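# Fit two printed parts on jig pins, or press CALL

## Task

Following the drawing, seat both loose printed parts on their matching pins in the jig. If the kit should not be assembled, instead press the blue CALL button fully down from above with a closed gripper and keep it there for one second, without touching any kit part, the jig or the drawing. If the kit is fine, do not touch CALL.

## Robot and tools

Robot: two six-joint arms, left_arm and right_arm, each with a parallel gripper. Bases, in the scene frame: left_arm at (-0.002, +0.290, +0.024) m, right_arm at (+0.046, -0.252, 0) m, both almost unrotated about z.

Frames: the scene frame sits level with the table top, midway between the nominal bases; +x points out over the table, +z up, and left_arm is on the +y side (arm names do not match image sides). Fixed cameras and the table use the scene frame. Each arm reports end_effector_position (m) and end_effector_quat_wxyz in its own base frame; these can be a few cm off, more at long reach. The gripper's fingers point along its +z and close along its y; the reported point lies between the pads, about 1 cm short of the tips.

Joint order, in every command row and every per-joint list: shoulder (joint2), elbow (joint3), waist (joint1), wrist pitch (joint4), wrist yaw (joint5), wrist roll (joint6). Stated ranges in rad: shoulder 0.000 to 3.142, elbow 0.000 to 3.019, waist -2.880 to 2.880, wrist pitch -1.693 to 1.571, wrist yaw -1.571 to 1.571, wrist roll -2.094 to 2.094. True ends may differ by up to 0.084 rad.

Command row: always 14 numbers, each in [-1, 1], covering both arms: left_arm's six joint numbers then its opening, then right_arm's six then its opening. Joint numbers are offsets, not poses: they are scaled (1.0 = 2.811 rad for shoulder and waist, 2.53 elbow, 2.575 wrist pitch, 8.12 wrist yaw, 9.528 wrist roll) and added to the Joint targets held when the action or call began, never to the previous row. Repeating an offset therefore moves further. Sending 0 keeps an arm at its targets. Opening is absolute: +1 fully open, -1 closed; resending the current value leaves a gripper unchanged, since 0 is itself a command.

execute_actions(actions, cameras): actions is a list of actions; each action is a table of up to 15 rows, one per 1/30 s step, and a short table repeats its last row to fill 15. An action asking any joint more than 0.084 rad beyond its range is refused for both arms; a malformed call is refused whole. An empty actions list returns state plus all camera images. cameras: names, ["all"], or [] for none.

move(target, speed, blend, opening_speed, grip_force, blocking, cameras): target is one 14-number row or a list of up to 15 rows, each an offset from the same starting Joint targets. All joints travel in sync, so gripper paths curve, and nothing avoids obstacles. speed: rad/s for the joint with most travel, 0.01 to 12.57, default 0.5, one value or one per target. blend: rad of corner rounding per target, 0 = full stop. opening_speed: rate of opening change per second on the -1..1 scale, at least 0.2; use it to close gently. grip_force: per-pad limit in N, 10 to 50 (default full), one value or one per arm; lower values close slowly. blocking=false returns after about 0.5 s while the move continues. The result adds a move: line such as done, off_target, moving, held or fault, plus limits=held if steps were withheld. Paths over 10 s stop short.

wait(seconds 0 to 10, cameras) lets time pass with commands held; stop(cameras) brakes a running move; zoom_image(camera, region=[x0,y0,x1,y1] pixels, at most 504 by 504) enlarges part of the latest image of cam_high, cam_low, cam_over, cam_left_wrist or cam_right_wrist; read_manual(section="licences") gives licence text only; finished_scene(scene=1) ends the scene irreversibly, and the result must then hold without the robot.

Result lines: Joint positions and Joint velocities list each arm's six joints (rad, rad/s) then the finger gap (m; 0.094 fully open); velocities may just say within noise. Joint targets is the base for the next offsets. Tool commands shows current gripper commands. grip_measured is the finger opening on the command scale; under a firm grip it reads a little under the part's width. grip_effort_nm is a smoothed gripper motor effort (negative closing) and not pad force. Joint torques follow joint order with positive toward larger angles. Step readings list joint angles during actions. "joint sent to its limit" means a joint hit its end; "joint command not followed" means a clearance check altered targets. MOTOR HOT warns near overheating; OVER-TEMPERATURE FAULT means that arm has gone limp and dropped for 30 to 60 s or more.

Motion limits: joint targets stay within a fixed lead of the measured angles, and an arm whose targets would move its gripper over 110 mm is scaled back, so big moves take several actions. If an arm is pressing on something or was pushed, command targets back past the measured positions.

Avoid: parts falling or being left off the table, dropping parts or releasing them while moving, fast impacts or strong pushes on fixed or heavy objects, any contact between the two arms (including one gripper closing on the other's fingers), and long holding, stretching or pushing that heats motors. Approach contacts slowly, with targets only a little past the contact point.

Each tool is called after ">>>" as name([rows], argument=value, ...), one row to a line, values as JSON.

## Session

>>> execute_actions(actions=[])

Scene clock: 0.00 s.
left_arm: end_effector_position=(+0.6948, +0.0339, +0.3604) grip_measured=+1.000 grip_effort_nm=n/a end_effector_quat_wxyz=(+0.506, +0.554, +0.615, -0.243) | right_arm: end_effector_position=(+0.8892, -0.1232, +0.3455) grip_measured=+1.000 grip_effort_nm=n/a end_effector_quat_wxyz=(+0.608, -0.057, +0.790, -0.048)
Joint names: [shoulder, elbow, waist, wrist pitch, wrist yaw, wrist roll]
Joint positions: left_arm=[2.075 2.252 0.282 -1.486 1.177 1.575 0.094] | right_arm=[2.121 2.1 -0.167 -0.241 -0.155 -0.192 0.094]
Joint velocities: within noise
Joint torques (N m): no reading
Heat: left arm: hottest elbow 33 °C; right arm: hottest waist 36 °C.
Joint targets: left_arm=[2.078 2.276 0.282 -1.484 1.177 1.575] | right_arm=[2.134 2.122 -0.167 -0.238 -0.155 -0.192]
Tool commands: left_gripper/opening=+1.0 right_gripper/opening=+1.0

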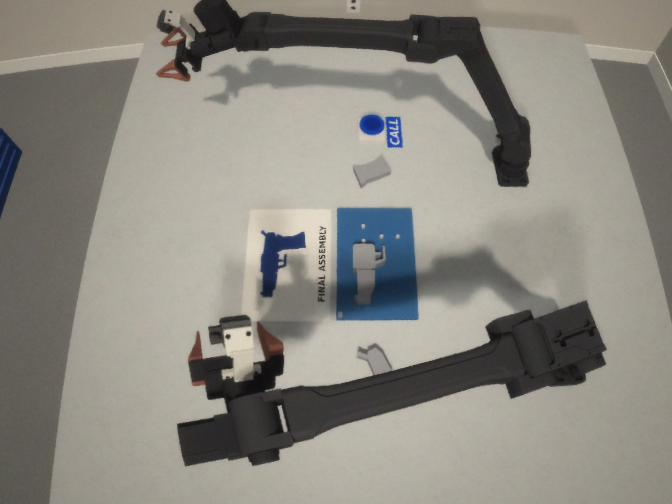

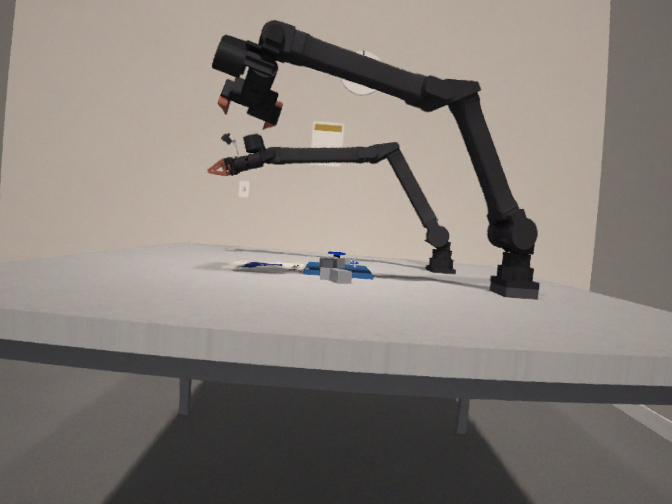

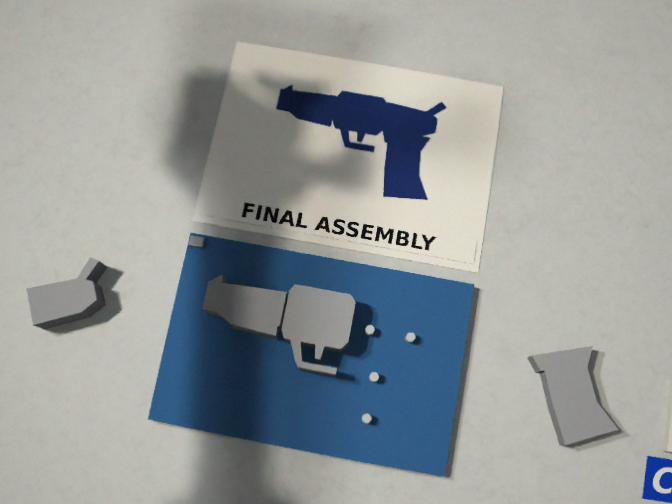

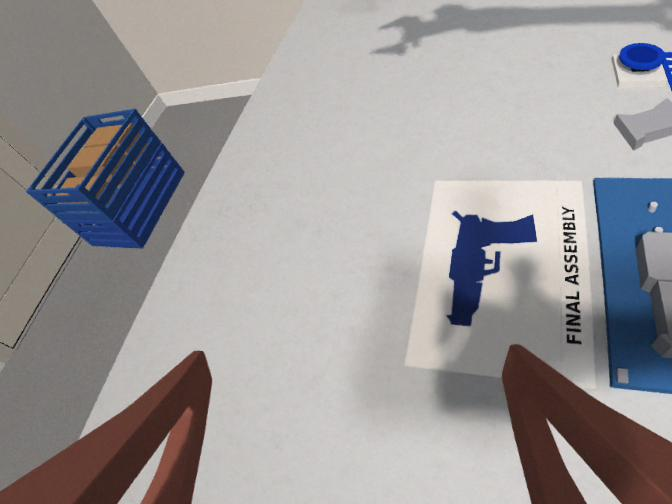

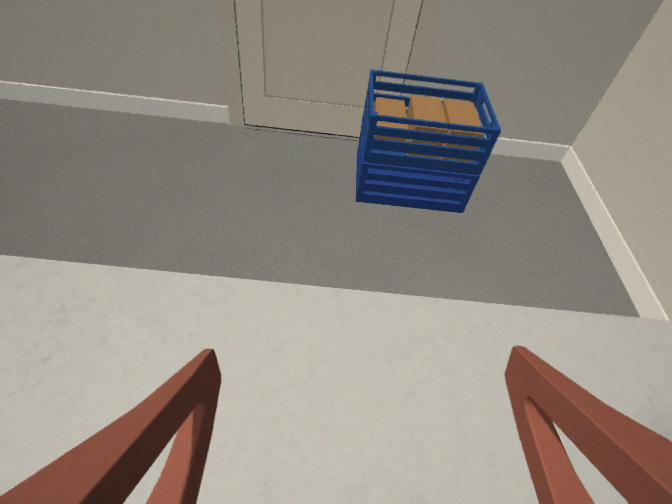

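This drawing shows a handgun built from printed parts, so I won't assemble it. I'll press CALL.

>>> move(target=[0,0,0,0,0,0,1,-0.2633,-0.3577,-0.042,-0.449,0.0191,0.02,-1], speed=1.0, cameras=["all"])

>>> zoom_image(camera="cam_low", region=[270, 220, 410, 310])

>>> zoom_image(camera="cam_high", region=[300, 60, 450, 210])

Scene clock: 33.67 s.
left_arm: end_effector_position=(+0.6948, +0.0339, +0.3604) grip_measured=+1.000 grip_effort_nm=0.00 end_effector_quat_wxyz=(+0.506, +0.554, +0.615, -0.243) | right_arm: end_effector_position=(+0.3867, -0.1081, +0.2007) grip_measured=-0.980 grip_effort_nm=-1.07 end_effector_quat_wxyz=(+0.006, +0.129, +0.992, +0.000)
Joint names: [shoulder, elbow, waist, wrist pitch, wrist yaw, wrist roll]
Joint positions: left_arm=[2.075 2.252 0.282 -1.486 1.177 1.575 0.094] | right_arm=[1.395 1.219 -0.272 -1.383 -0.002 -0.013 0.001]
Joint torques (N m): left_arm=[-19.78 12.62 1.61 0.85 0.64 0.03] | right_arm=[-12.69 8.61 -1.9 -0.31 0.12 0.18]
Heat: left arm: hottest elbow 40 °C; right arm: hottest shoulder 39 °C.
Joint targets: left_arm=[2.078 2.276 0.282 -1.484 1.177 1.575] | right_arm=[1.393 1.217 -0.285 -1.394 0.000 -0.001]
move: done
camera_calibration:
cam_right_wrist: T_world_to_cam=[[-0.273117, -0.961866, -0.0148515, 0.0119336], [-0.826516, 0.22673, 0.515233, 0.280812], [-0.492218, 0.152994, -0.856921, 0.498642], [0, 0, 0, 1]] pos_world=[0.480795, -0.128479, 0.28279]

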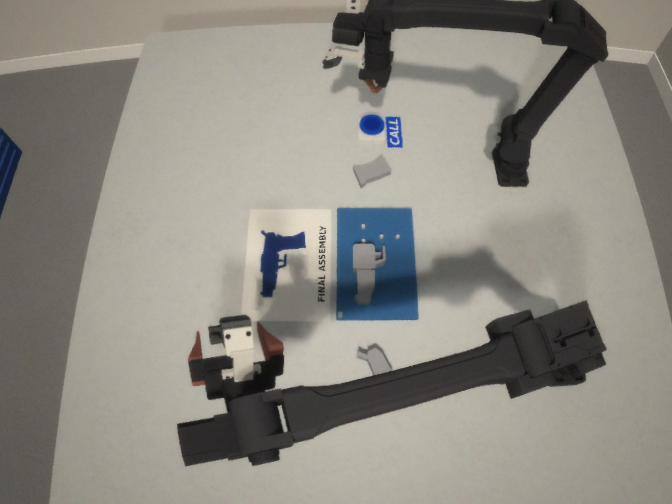

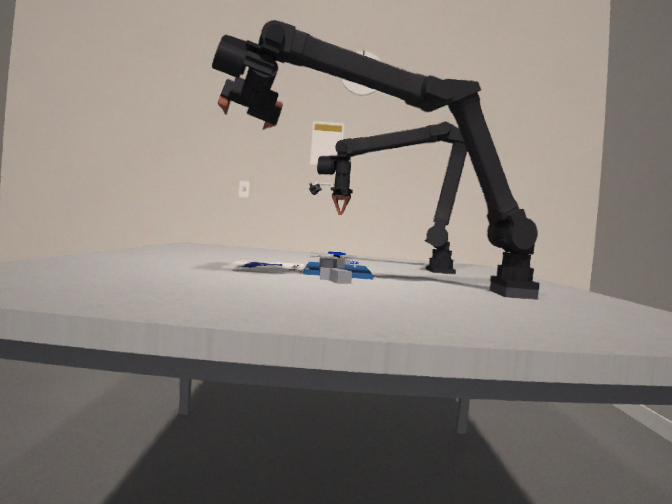

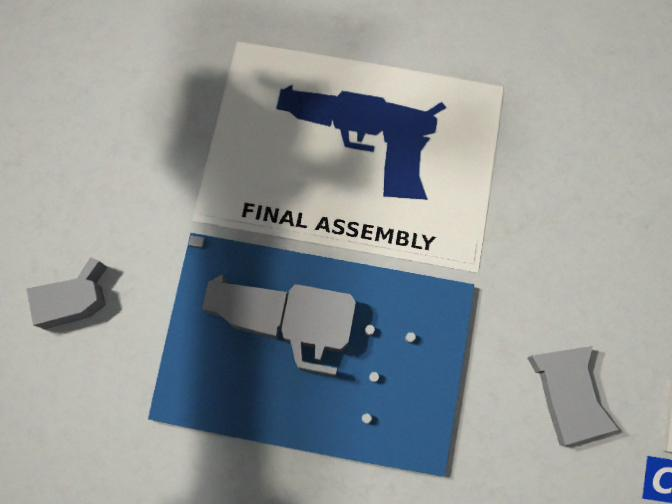

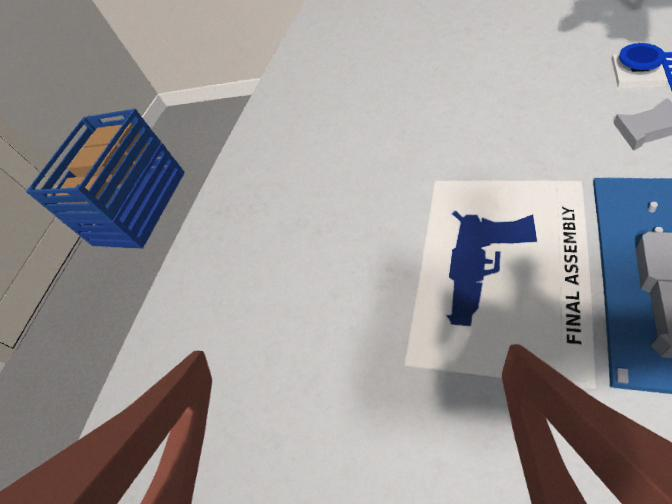

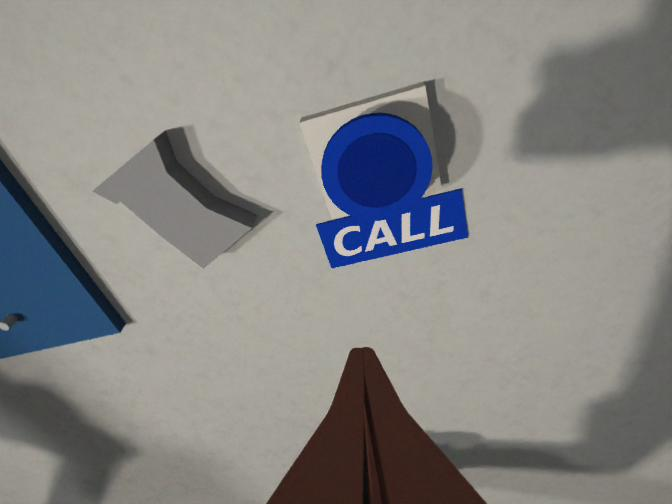

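Scaled by 3.600.

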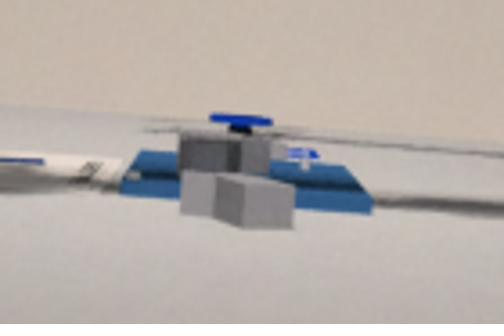

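Scaled by 3.360.

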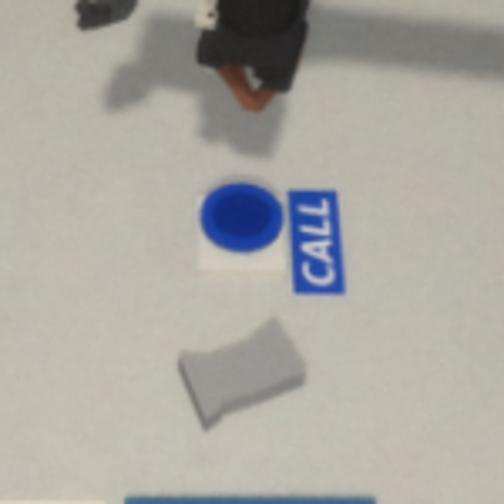

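>>> move(target=[0,0,0,0,0,0,1,0.0399,-0.0626,-0.0089,0.1047,0,0,-1], speed=0.5, cameras=["all"])

>>> zoom_image(camera="cam_low", region=[290, 190, 390, 290])

Scene clock: 52.30 s.
left_arm: end_effector_position=(+0.6948, +0.0339, +0.3604) grip_measured=+1.000 grip_effort_nm=0.00 end_effector_quat_wxyz=(+0.506, +0.554, +0.615, -0.243) | right_arm: end_effector_position=(+0.3890, -0.1189, +0.1048) grip_measured=-0.980 grip_effort_nm=-1.07 end_effector_quat_wxyz=(+0.000, +0.141, +0.990, +0.001)
Joint names: [shoulder, elbow, waist, wrist pitch, wrist yaw, wrist roll]
Joint positions: left_arm=[2.075 2.252 0.282 -1.486 1.177 1.575 0.094] | right_arm=[1.493 1.059 -0.296 -1.136 -0.002 -0.013 0.001]
Joint torques (N m): left_arm=[-20.07 12.81 2.43 0.72 0.61 -0.02] | right_arm=[-11.69 7.98 -2.32 0.84 0.12 0.17]
Heat: left arm: hottest elbow 42 °C; right arm: hottest waist 36 °C.
Joint targets: left_arm=[2.078 2.276 0.282 -1.484 1.177 1.575] | right_arm=[1.506 1.059 -0.310 -1.124 0.000 -0.001]
move: done
camera_calibration:
cam_right_wrist: T_world_to_cam=[[-0.297124, -0.954724, -0.0148341, 0.0109677], [-0.814549, 0.245333, 0.525663, 0.33104], [-0.498223, 0.16827, -0.850564, 0.422717], [0, 0, 0, 1]] pos_world=[0.483514, -0.141874, 0.185695]

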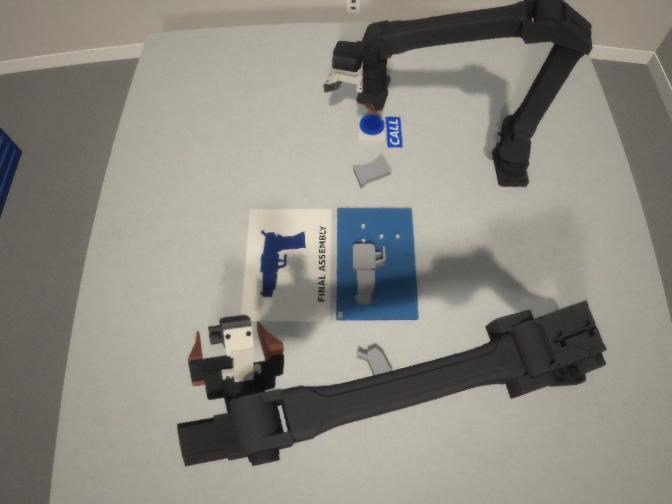

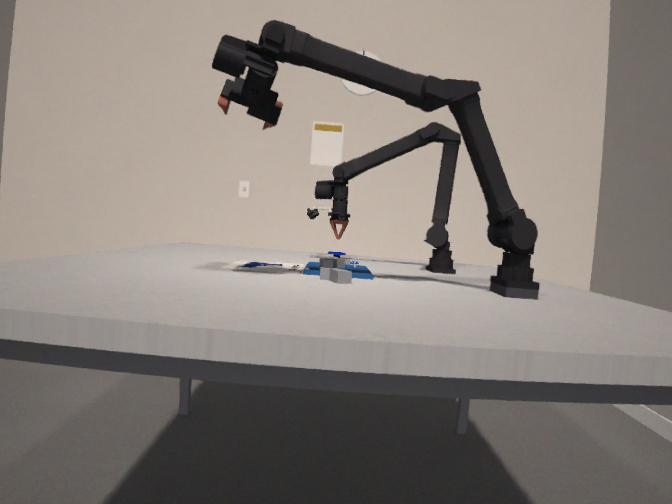

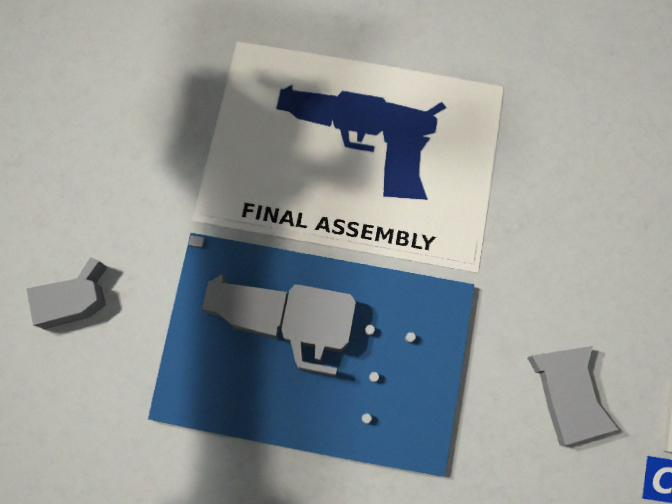

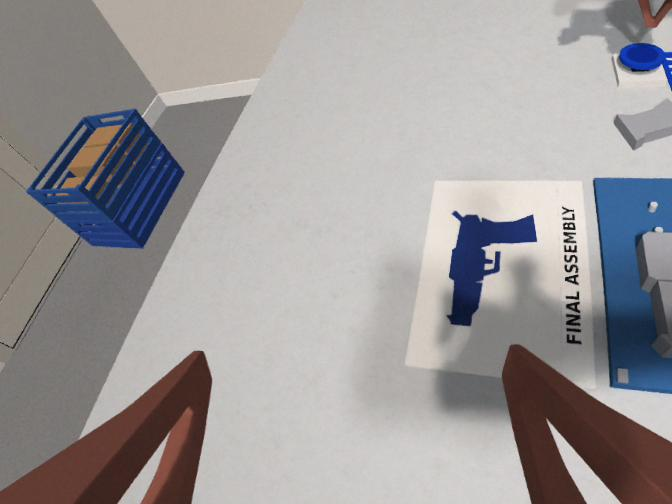

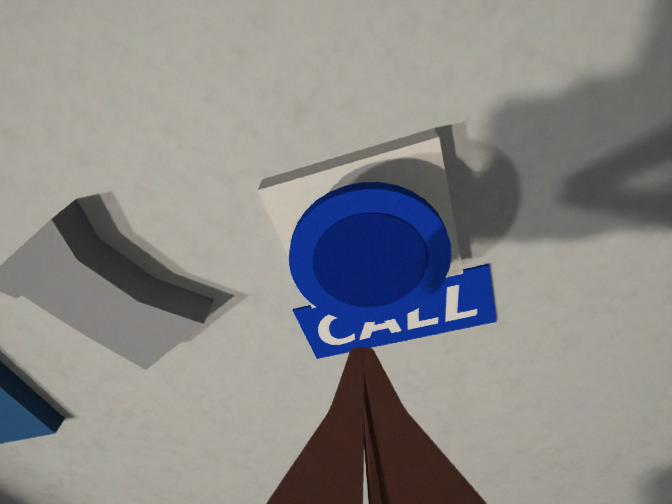

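Scaled by 5.040.

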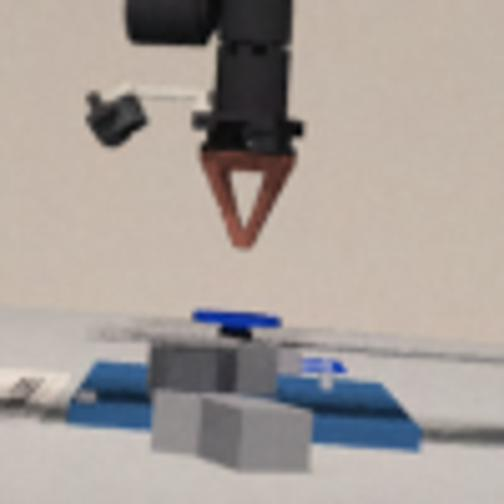

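>>> move(target=[0,0,0,0,0,0,1,0.0187,-0.0229,-0.0036,0.0430,0,0,-1], speed=0.2, cameras=["cam_low","cam_right_wrist"])

>>> zoom_image(camera="cam_low", region=[300, 220, 370, 290])

Scene clock: 63.97 s.
left_arm: end_effector_position=(+0.6948, +0.0339, +0.3604) grip_measured=+1.000 grip_effort_nm=0.00 end_effector_quat_wxyz=(+0.506, +0.554, +0.615, -0.243) | right_arm: end_effector_position=(+0.3903, -0.1232, +0.0699) grip_measured=-0.980 grip_effort_nm=-1.07 end_effector_quat_wxyz=(+0.007, +0.146, +0.989, +0.000)
Joint names: [shoulder, elbow, waist, wrist pitch, wrist yaw, wrist roll]
Joint positions: left_arm=[2.075 2.252 0.282 -1.486 1.177 1.575 0.094] | right_arm=[1.536 1.005 -0.306 -1.026 -0.002 -0.013 0.001]
Joint torques (N m): left_arm=[-20.89 12.62 2.78 0.99 0.57 0.03] | right_arm=[-11.93 7.51 -1.85 0.92 0.12 0.18]
Heat: left arm: hottest elbow 43 °C; right arm: hottest waist 36 °C.
Joint targets: left_arm=[2.078 2.276 0.282 -1.484 1.177 1.575] | right_arm=[1.558 1.001 -0.320 -1.014 0.000 -0.001]
move: done
camera_calibration:
cam_right_wrist: T_world_to_cam=[[-0.305575, -0.952052, -0.0148784, 0.0102793], [-0.818738, 0.254744, 0.514562, 0.355006], [-0.486099, 0.169418, -0.857324, 0.390295], [0, 0, 0, 1]] pos_world=[0.48352, -0.146772, 0.15209]
Images, in order (width x height): cam_low 672x504, cam_right_wrist 672x504.

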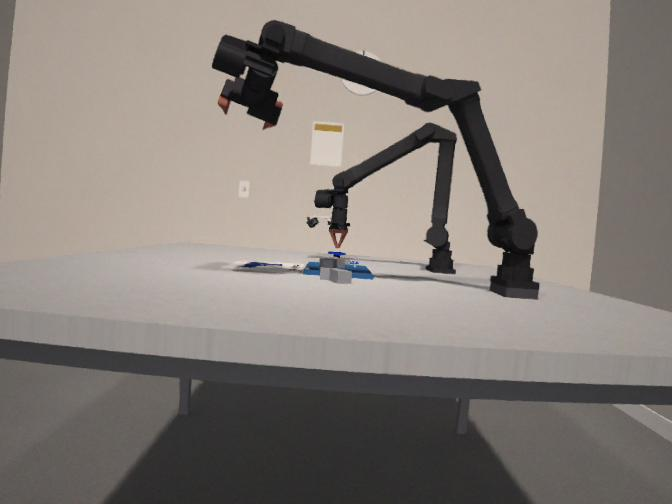

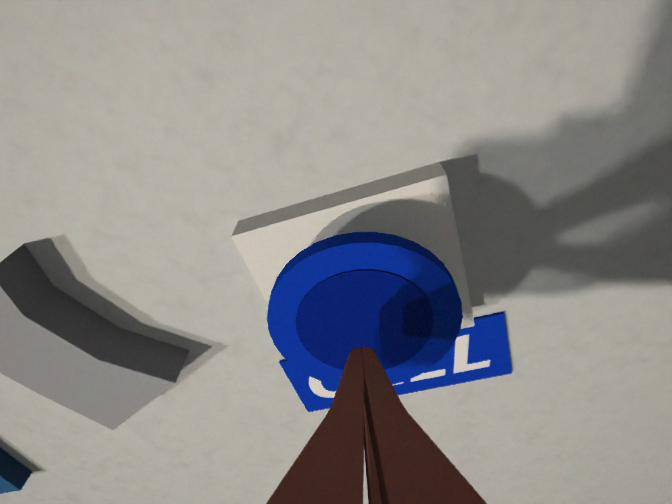

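Scaled by 7.200.

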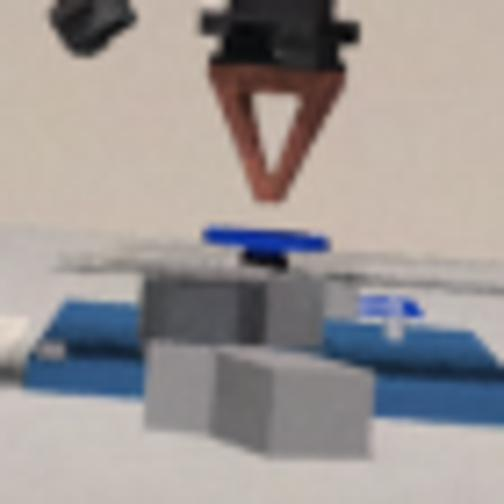

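>>> move(target=[0,0,0,0,0,0,1,0.0098,-0.0083,0,0.0186,0,0,-1], speed=0.06, cameras=["cam_low","cam_right_wrist"])

>>> zoom_image(camera="cam_low", region=[300, 220, 370, 290])

Scene clock: 69.13 s.
left_arm: end_effector_position=(+0.6948, +0.0339, +0.3604) grip_measured=+1.000 grip_effort_nm=0.00 end_effector_quat_wxyz=(+0.506, +0.554, +0.615, -0.243) | right_arm: end_effector_position=(+0.3923, -0.1238, +0.0556) grip_measured=-0.980 grip_effort_nm=-1.07 end_effector_quat_wxyz=(+0.011, +0.146, +0.989, +0.000)
Joint names: [shoulder, elbow, waist, wrist pitch, wrist yaw, wrist roll]
Joint positions: left_arm=[2.075 2.252 0.282 -1.486 1.177 1.575 0.094] | right_arm=[1.558 0.987 -0.306 -0.979 -0.002 -0.013 0.001]
Joint torques (N m): left_arm=[-20.31 12.74 2.26 0.77 0.65 0.06] | right_arm=[-11.4 7.08 -2.37 1.09 0.11 0.19]
Heat: left arm: hottest elbow 43 °C; right arm: hottest waist 36 °C.
Joint targets: left_arm=[2.078 2.276 0.282 -1.484 1.177 1.575] | right_arm=[1.586 0.980 -0.320 -0.966 0.000 -0.001]
move: done
camera_calibration:
cam_right_wrist: T_world_to_cam=[[-0.305518, -0.952069, -0.0149438, 0.0101353], [-0.822444, 0.255948, 0.508012, 0.366165], [-0.479838, 0.167498, -0.86122, 0.376736], [0, 0, 0, 1]] pos_world=[0.485019, -0.147172, 0.138587]
Images, in order (width x height): cam_low 672x504, cam_right_wrist 672x504.

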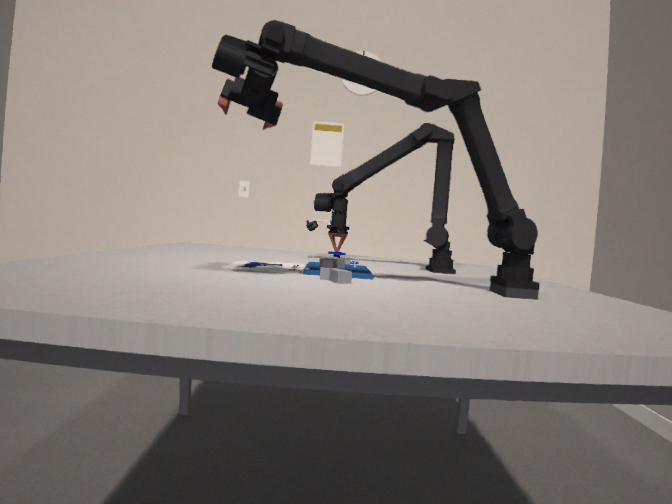

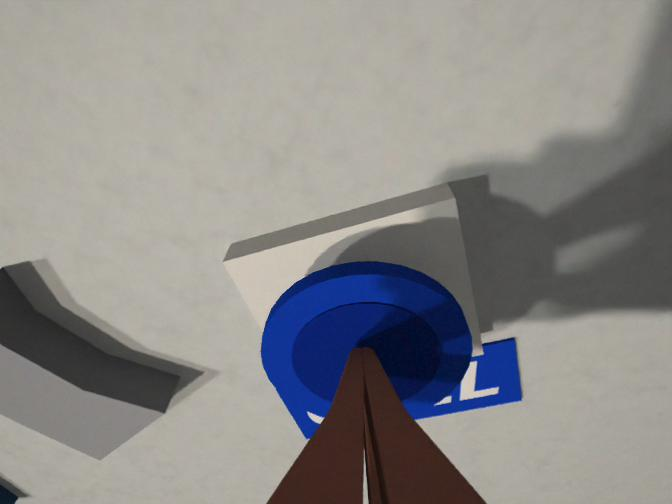

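Scaled by 7.200.

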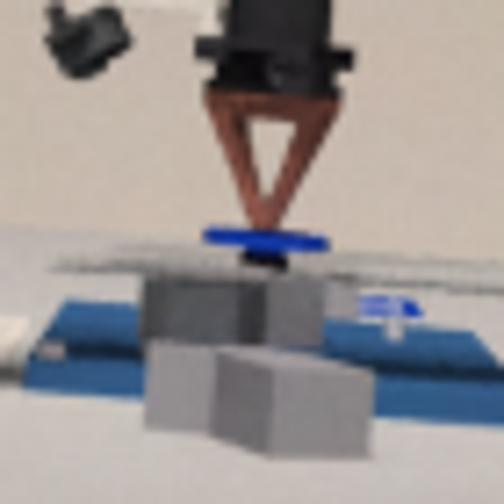

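>>> move(target=[0,0,0,0,0,0,1,0.0085,-0.0072,0,0.0164,0,0,-1], speed=0.06, cameras=["cam_low","cam_right_wrist"])

>>> zoom_image(camera="cam_low", region=[300, 220, 370, 290])

Scene clock: 74.27 s.
left_arm: end_effector_position=(+0.6948, +0.0339, +0.3604) grip_measured=+1.000 grip_effort_nm=0.00 end_effector_quat_wxyz=(+0.506, +0.554, +0.615, -0.243) | right_arm: end_effector_position=(+0.3955, -0.1248, +0.0504) grip_measured=-0.980 grip_effort_nm=-1.07 end_effector_quat_wxyz=(+0.020, +0.146, +0.989, -0.002)
Joint names: [shoulder, elbow, waist, wrist pitch, wrist yaw, wrist roll]
Joint positions: left_arm=[2.075 2.252 0.282 -1.486 1.177 1.575 0.094] | right_arm=[1.563 0.976 -0.306 -0.944 -0.002 -0.013 0.001]
Joint torques (N m): left_arm=[-20.13 12.57 2.02 1.07 0.61 0.02] | right_arm=[-9.58 6.43 -2.26 1.2 0.13 0.14]
Heat: left arm: hottest elbow 44 °C; right arm: hottest waist 36 °C.
Joint targets: left_arm=[2.078 2.276 0.282 -1.484 1.177 1.575] | right_arm=[1.610 0.962 -0.320 -0.923 0.000 -0.001]
move: off_target (right_arm); right_arm: the shoulder is farthest, 0.047 rad from its target
camera_calibration:
cam_right_wrist: T_world_to_cam=[[-0.305198, -0.952171, -0.0150125, 0.00984034], [-0.831569, 0.258794, 0.491446, 0.376465], [-0.464055, 0.162472, -0.870779, 0.367538], [0, 0, 0, 1]] pos_world=[0.486618, -0.147772, 0.13518]
Images, in order (width x height): cam_low 672x504, cam_right_wrist 672x504.

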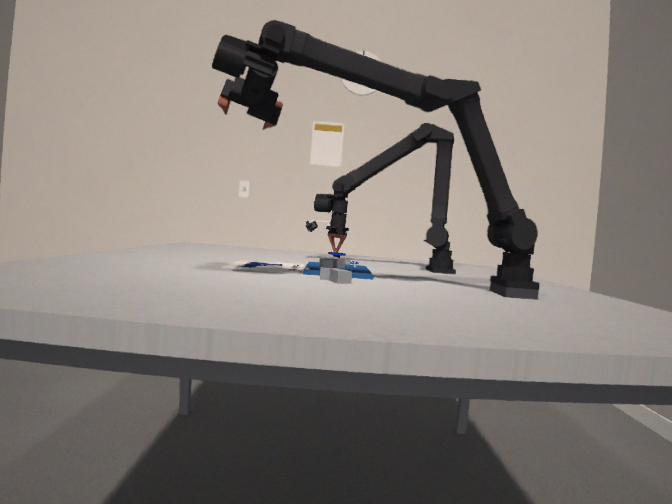

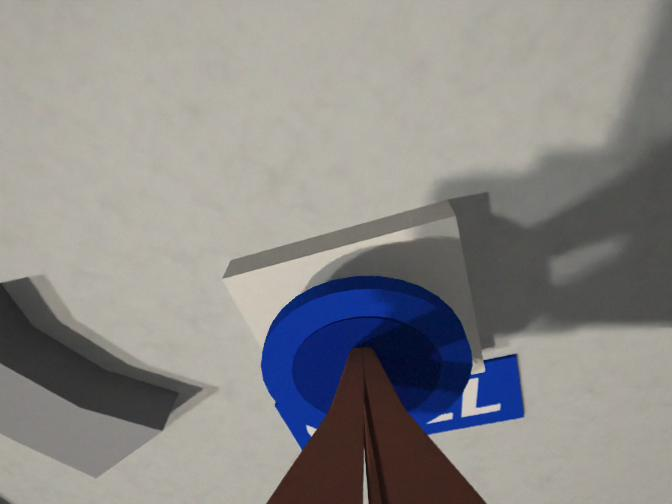

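Scaled by 7.200.

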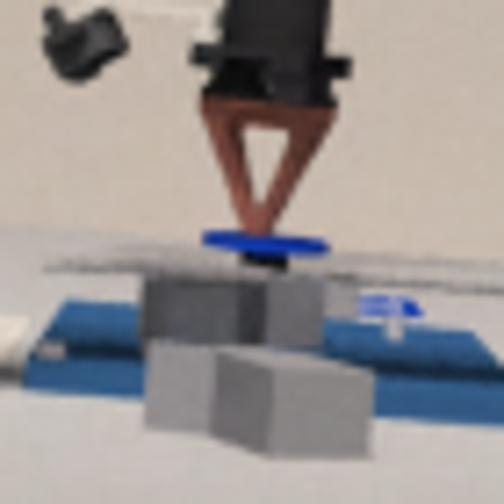

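>>> move(target=[0,0,0,0,0,0,1,0.012,-0.0085,0,-0.003,0,0,-1], speed=0.06, cameras=["cam_low","cam_right_wrist"])

>>> zoom_image(camera="cam_low", region=[300, 220, 370, 290])

Scene clock: 79.63 s.
left_arm: end_effector_position=(+0.6948, +0.0339, +0.3604) grip_measured=+1.000 grip_effort_nm=0.00 end_effector_quat_wxyz=(+0.506, +0.554, +0.615, -0.243) | right_arm: end_effector_position=(+0.3941, -0.1244, +0.0458) grip_measured=-0.980 grip_effort_nm=-1.07 end_effector_quat_wxyz=(+0.015, +0.146, +0.989, -0.001)
Joint names: [shoulder, elbow, waist, wrist pitch, wrist yaw, wrist roll]
Joint positions: left_arm=[2.075 2.252 0.282 -1.486 1.177 1.575 0.094] | right_arm=[1.572 0.973 -0.306 -0.942 -0.002 -0.013 0.001]
Joint torques (N m): left_arm=[-20.6 12.79 2.55 0.87 0.6 0.01] | right_arm=[-7.71 4.81 -2.2 0.66 0.14 0.18]
Heat: left arm: hottest elbow 44 °C; right arm: hottest waist 36 °C.
Joint targets: left_arm=[2.078 2.276 0.282 -1.484 1.177 1.575] | right_arm=[1.643 0.940 -0.320 -0.931 0.000 -0.001]
move: off_target (right_arm); right_arm: the shoulder is farthest, 0.071 rad from its target
camera_calibration:
cam_right_wrist: T_world_to_cam=[[-0.305358, -0.95212, -0.0149693, 0.0098445], [-0.826859, 0.257322, 0.50009, 0.374989], [-0.472293, 0.165084, -0.865844, 0.366191], [0, 0, 0, 1]] pos_world=[0.486018, -0.147572, 0.129684]
Images, in order (width x height): cam_low 672x504, cam_right_wrist 672x504.

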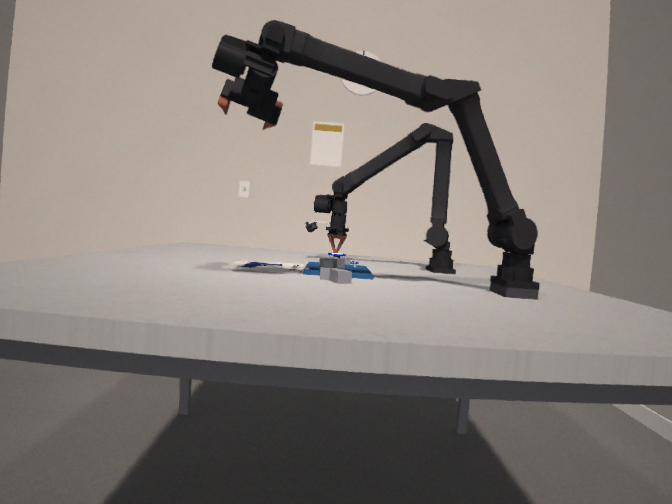

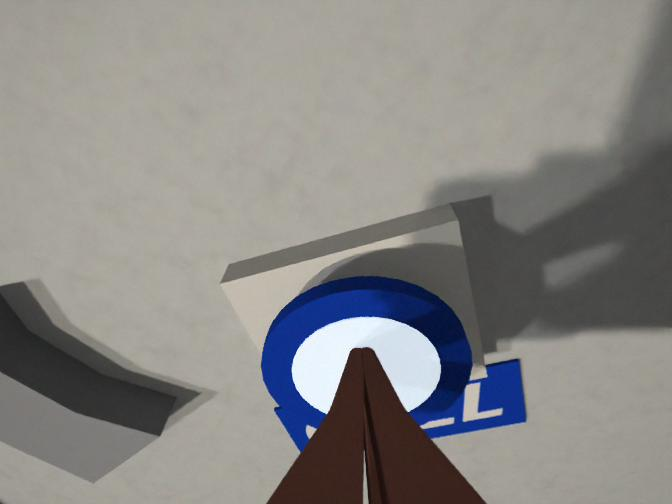

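Scaled by 7.200.

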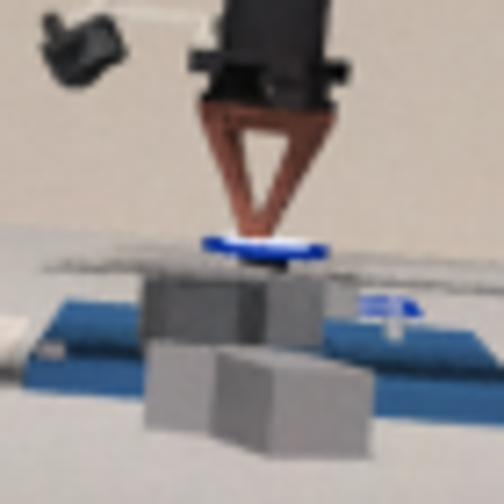

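>>> wait(seconds=1.2, cameras=["cam_right_wrist"])

>>> move(target=[0,0,0,0,0,0,1,-0.049,0.0449,0,-0.075,0,0,-1], speed=0.25, cameras=["cam_high","cam_right_wrist"])

Scene clock: 83.57 s.
left_arm: end_effector_position=(+0.6948, +0.0339, +0.3604) grip_measured=+1.000 grip_effort_nm=0.00 end_effector_quat_wxyz=(+0.506, +0.554, +0.615, -0.243) | right_arm: end_effector_position=(+0.3941, -0.1244, +0.0458) grip_measured=-0.980 grip_effort_nm=-1.07 end_effector_quat_wxyz=(+0.015, +0.146, +0.989, -0.001)
Joint names: [shoulder, elbow, waist, wrist pitch, wrist yaw, wrist roll]
Joint positions: left_arm=[2.075 2.252 0.282 -1.486 1.177 1.575 0.094] | right_arm=[1.572 0.973 -0.306 -0.942 -0.002 -0.013 0.001]
Joint torques (N m): left_arm=[-20.01 12.6 1.96 0.79 0.65 0.01] | right_arm=[-7.77 4.51 -2.37 0.79 0.12 0.19]
Heat: left arm: hottest elbow 44 °C; right arm: hottest waist 36 °C.
Joint targets: left_arm=[2.078 2.276 0.282 -1.484 1.177 1.575] | right_arm=[1.643 0.940 -0.320 -0.931 0.000 -0.001]
Tool commands: left_gripper/opening=+1.0 right_gripper/opening=-1.0
wait: 1.20 s; at rest from the start
camera_calibration:
cam_right_wrist: T_world_to_cam=[[-0.305358, -0.95212, -0.0149693, 0.0098445], [-0.826859, 0.257322, 0.50009, 0.374989], [-0.472293, 0.165084, -0.865844, 0.366191], [0, 0, 0, 1]] pos_world=[0.486018, -0.147572, 0.129684]
Images, in order (width x height): cam_right_wrist 672x504.

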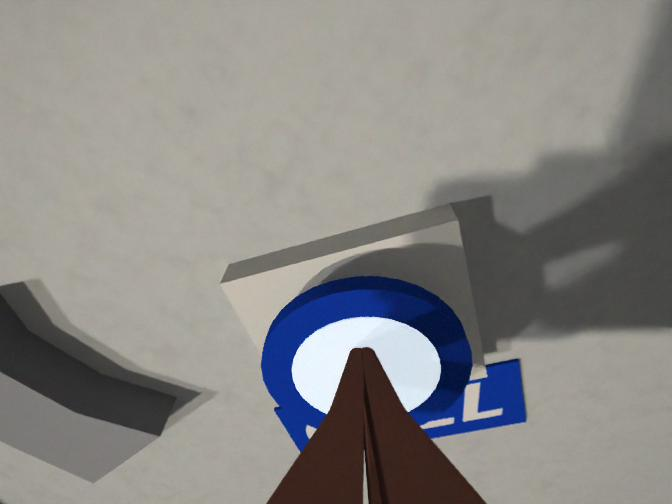

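Scene clock: 84.80 s.
left_arm: end_effector_position=(+0.6948, +0.0339, +0.3604) grip_measured=+1.000 grip_effort_nm=0.00 end_effector_quat_wxyz=(+0.506, +0.554, +0.615, -0.243) | right_arm: end_effector_position=(+0.3775, -0.1191, +0.0852) grip_measured=-0.980 grip_effort_nm=-1.07 end_effector_quat_wxyz=(-0.016, +0.146, +0.989, +0.004)
Joint names: [shoulder, elbow, waist, wrist pitch, wrist yaw, wrist roll]
Joint positions: left_arm=[2.075 2.252 0.282 -1.486 1.177 1.575 0.094] | right_arm=[1.51 1.021 -0.306 -1.113 -0.002 -0.013 0.001]
Joint torques (N m): left_arm=[-20.48 12.75 2.55 0.9 0.63 0.03] | right_arm=[-13.57 10.67 -1.85 -0.29 0.09 0.17]
Heat: left arm: hottest elbow 44 °C; right arm: hottest waist 36 °C.
Joint targets: left_arm=[2.078 2.276 0.282 -1.484 1.177 1.575] | right_arm=[1.506 1.053 -0.320 -1.124 0.000 -0.001]
move: done
camera_calibration:
cam_right_wrist: T_world_to_cam=[[-0.306233, -0.951844, -0.0146417, 0.0107582], [-0.795603, 0.24746, 0.552973, 0.322789], [-0.522721, 0.180988, -0.83307, 0.409622], [0, 0, 0, 1]] pos_world=[0.474224, -0.143774, 0.162908]
Images, in order (width x height): cam_high 672x504, cam_right_wrist 672x504.

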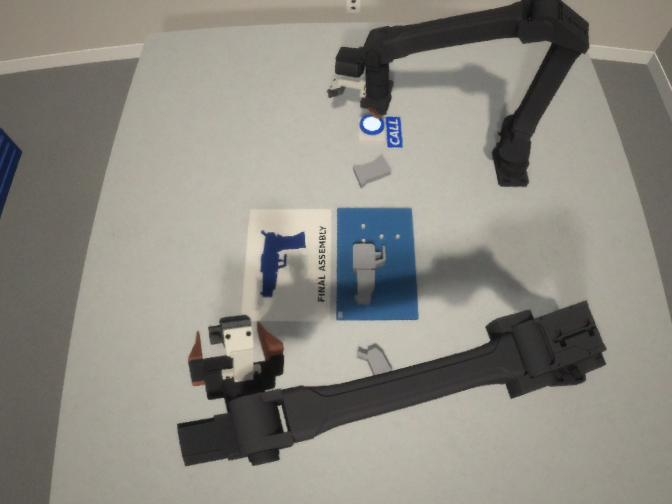

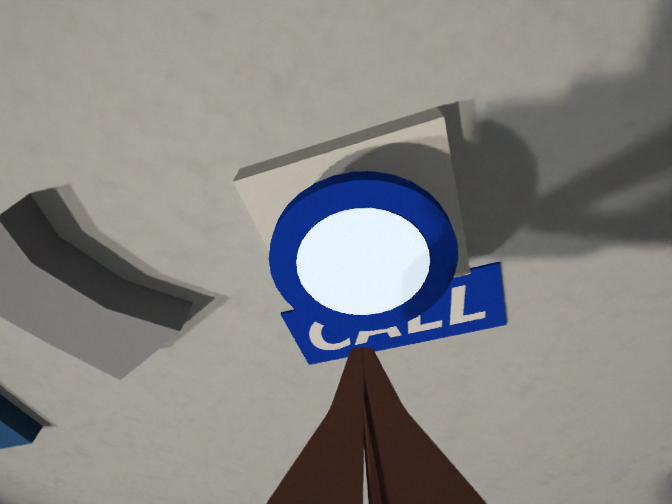

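The light stayed on after I let go, so the call has registered.

>>> finished_scene()

The scene is finished: the task was done.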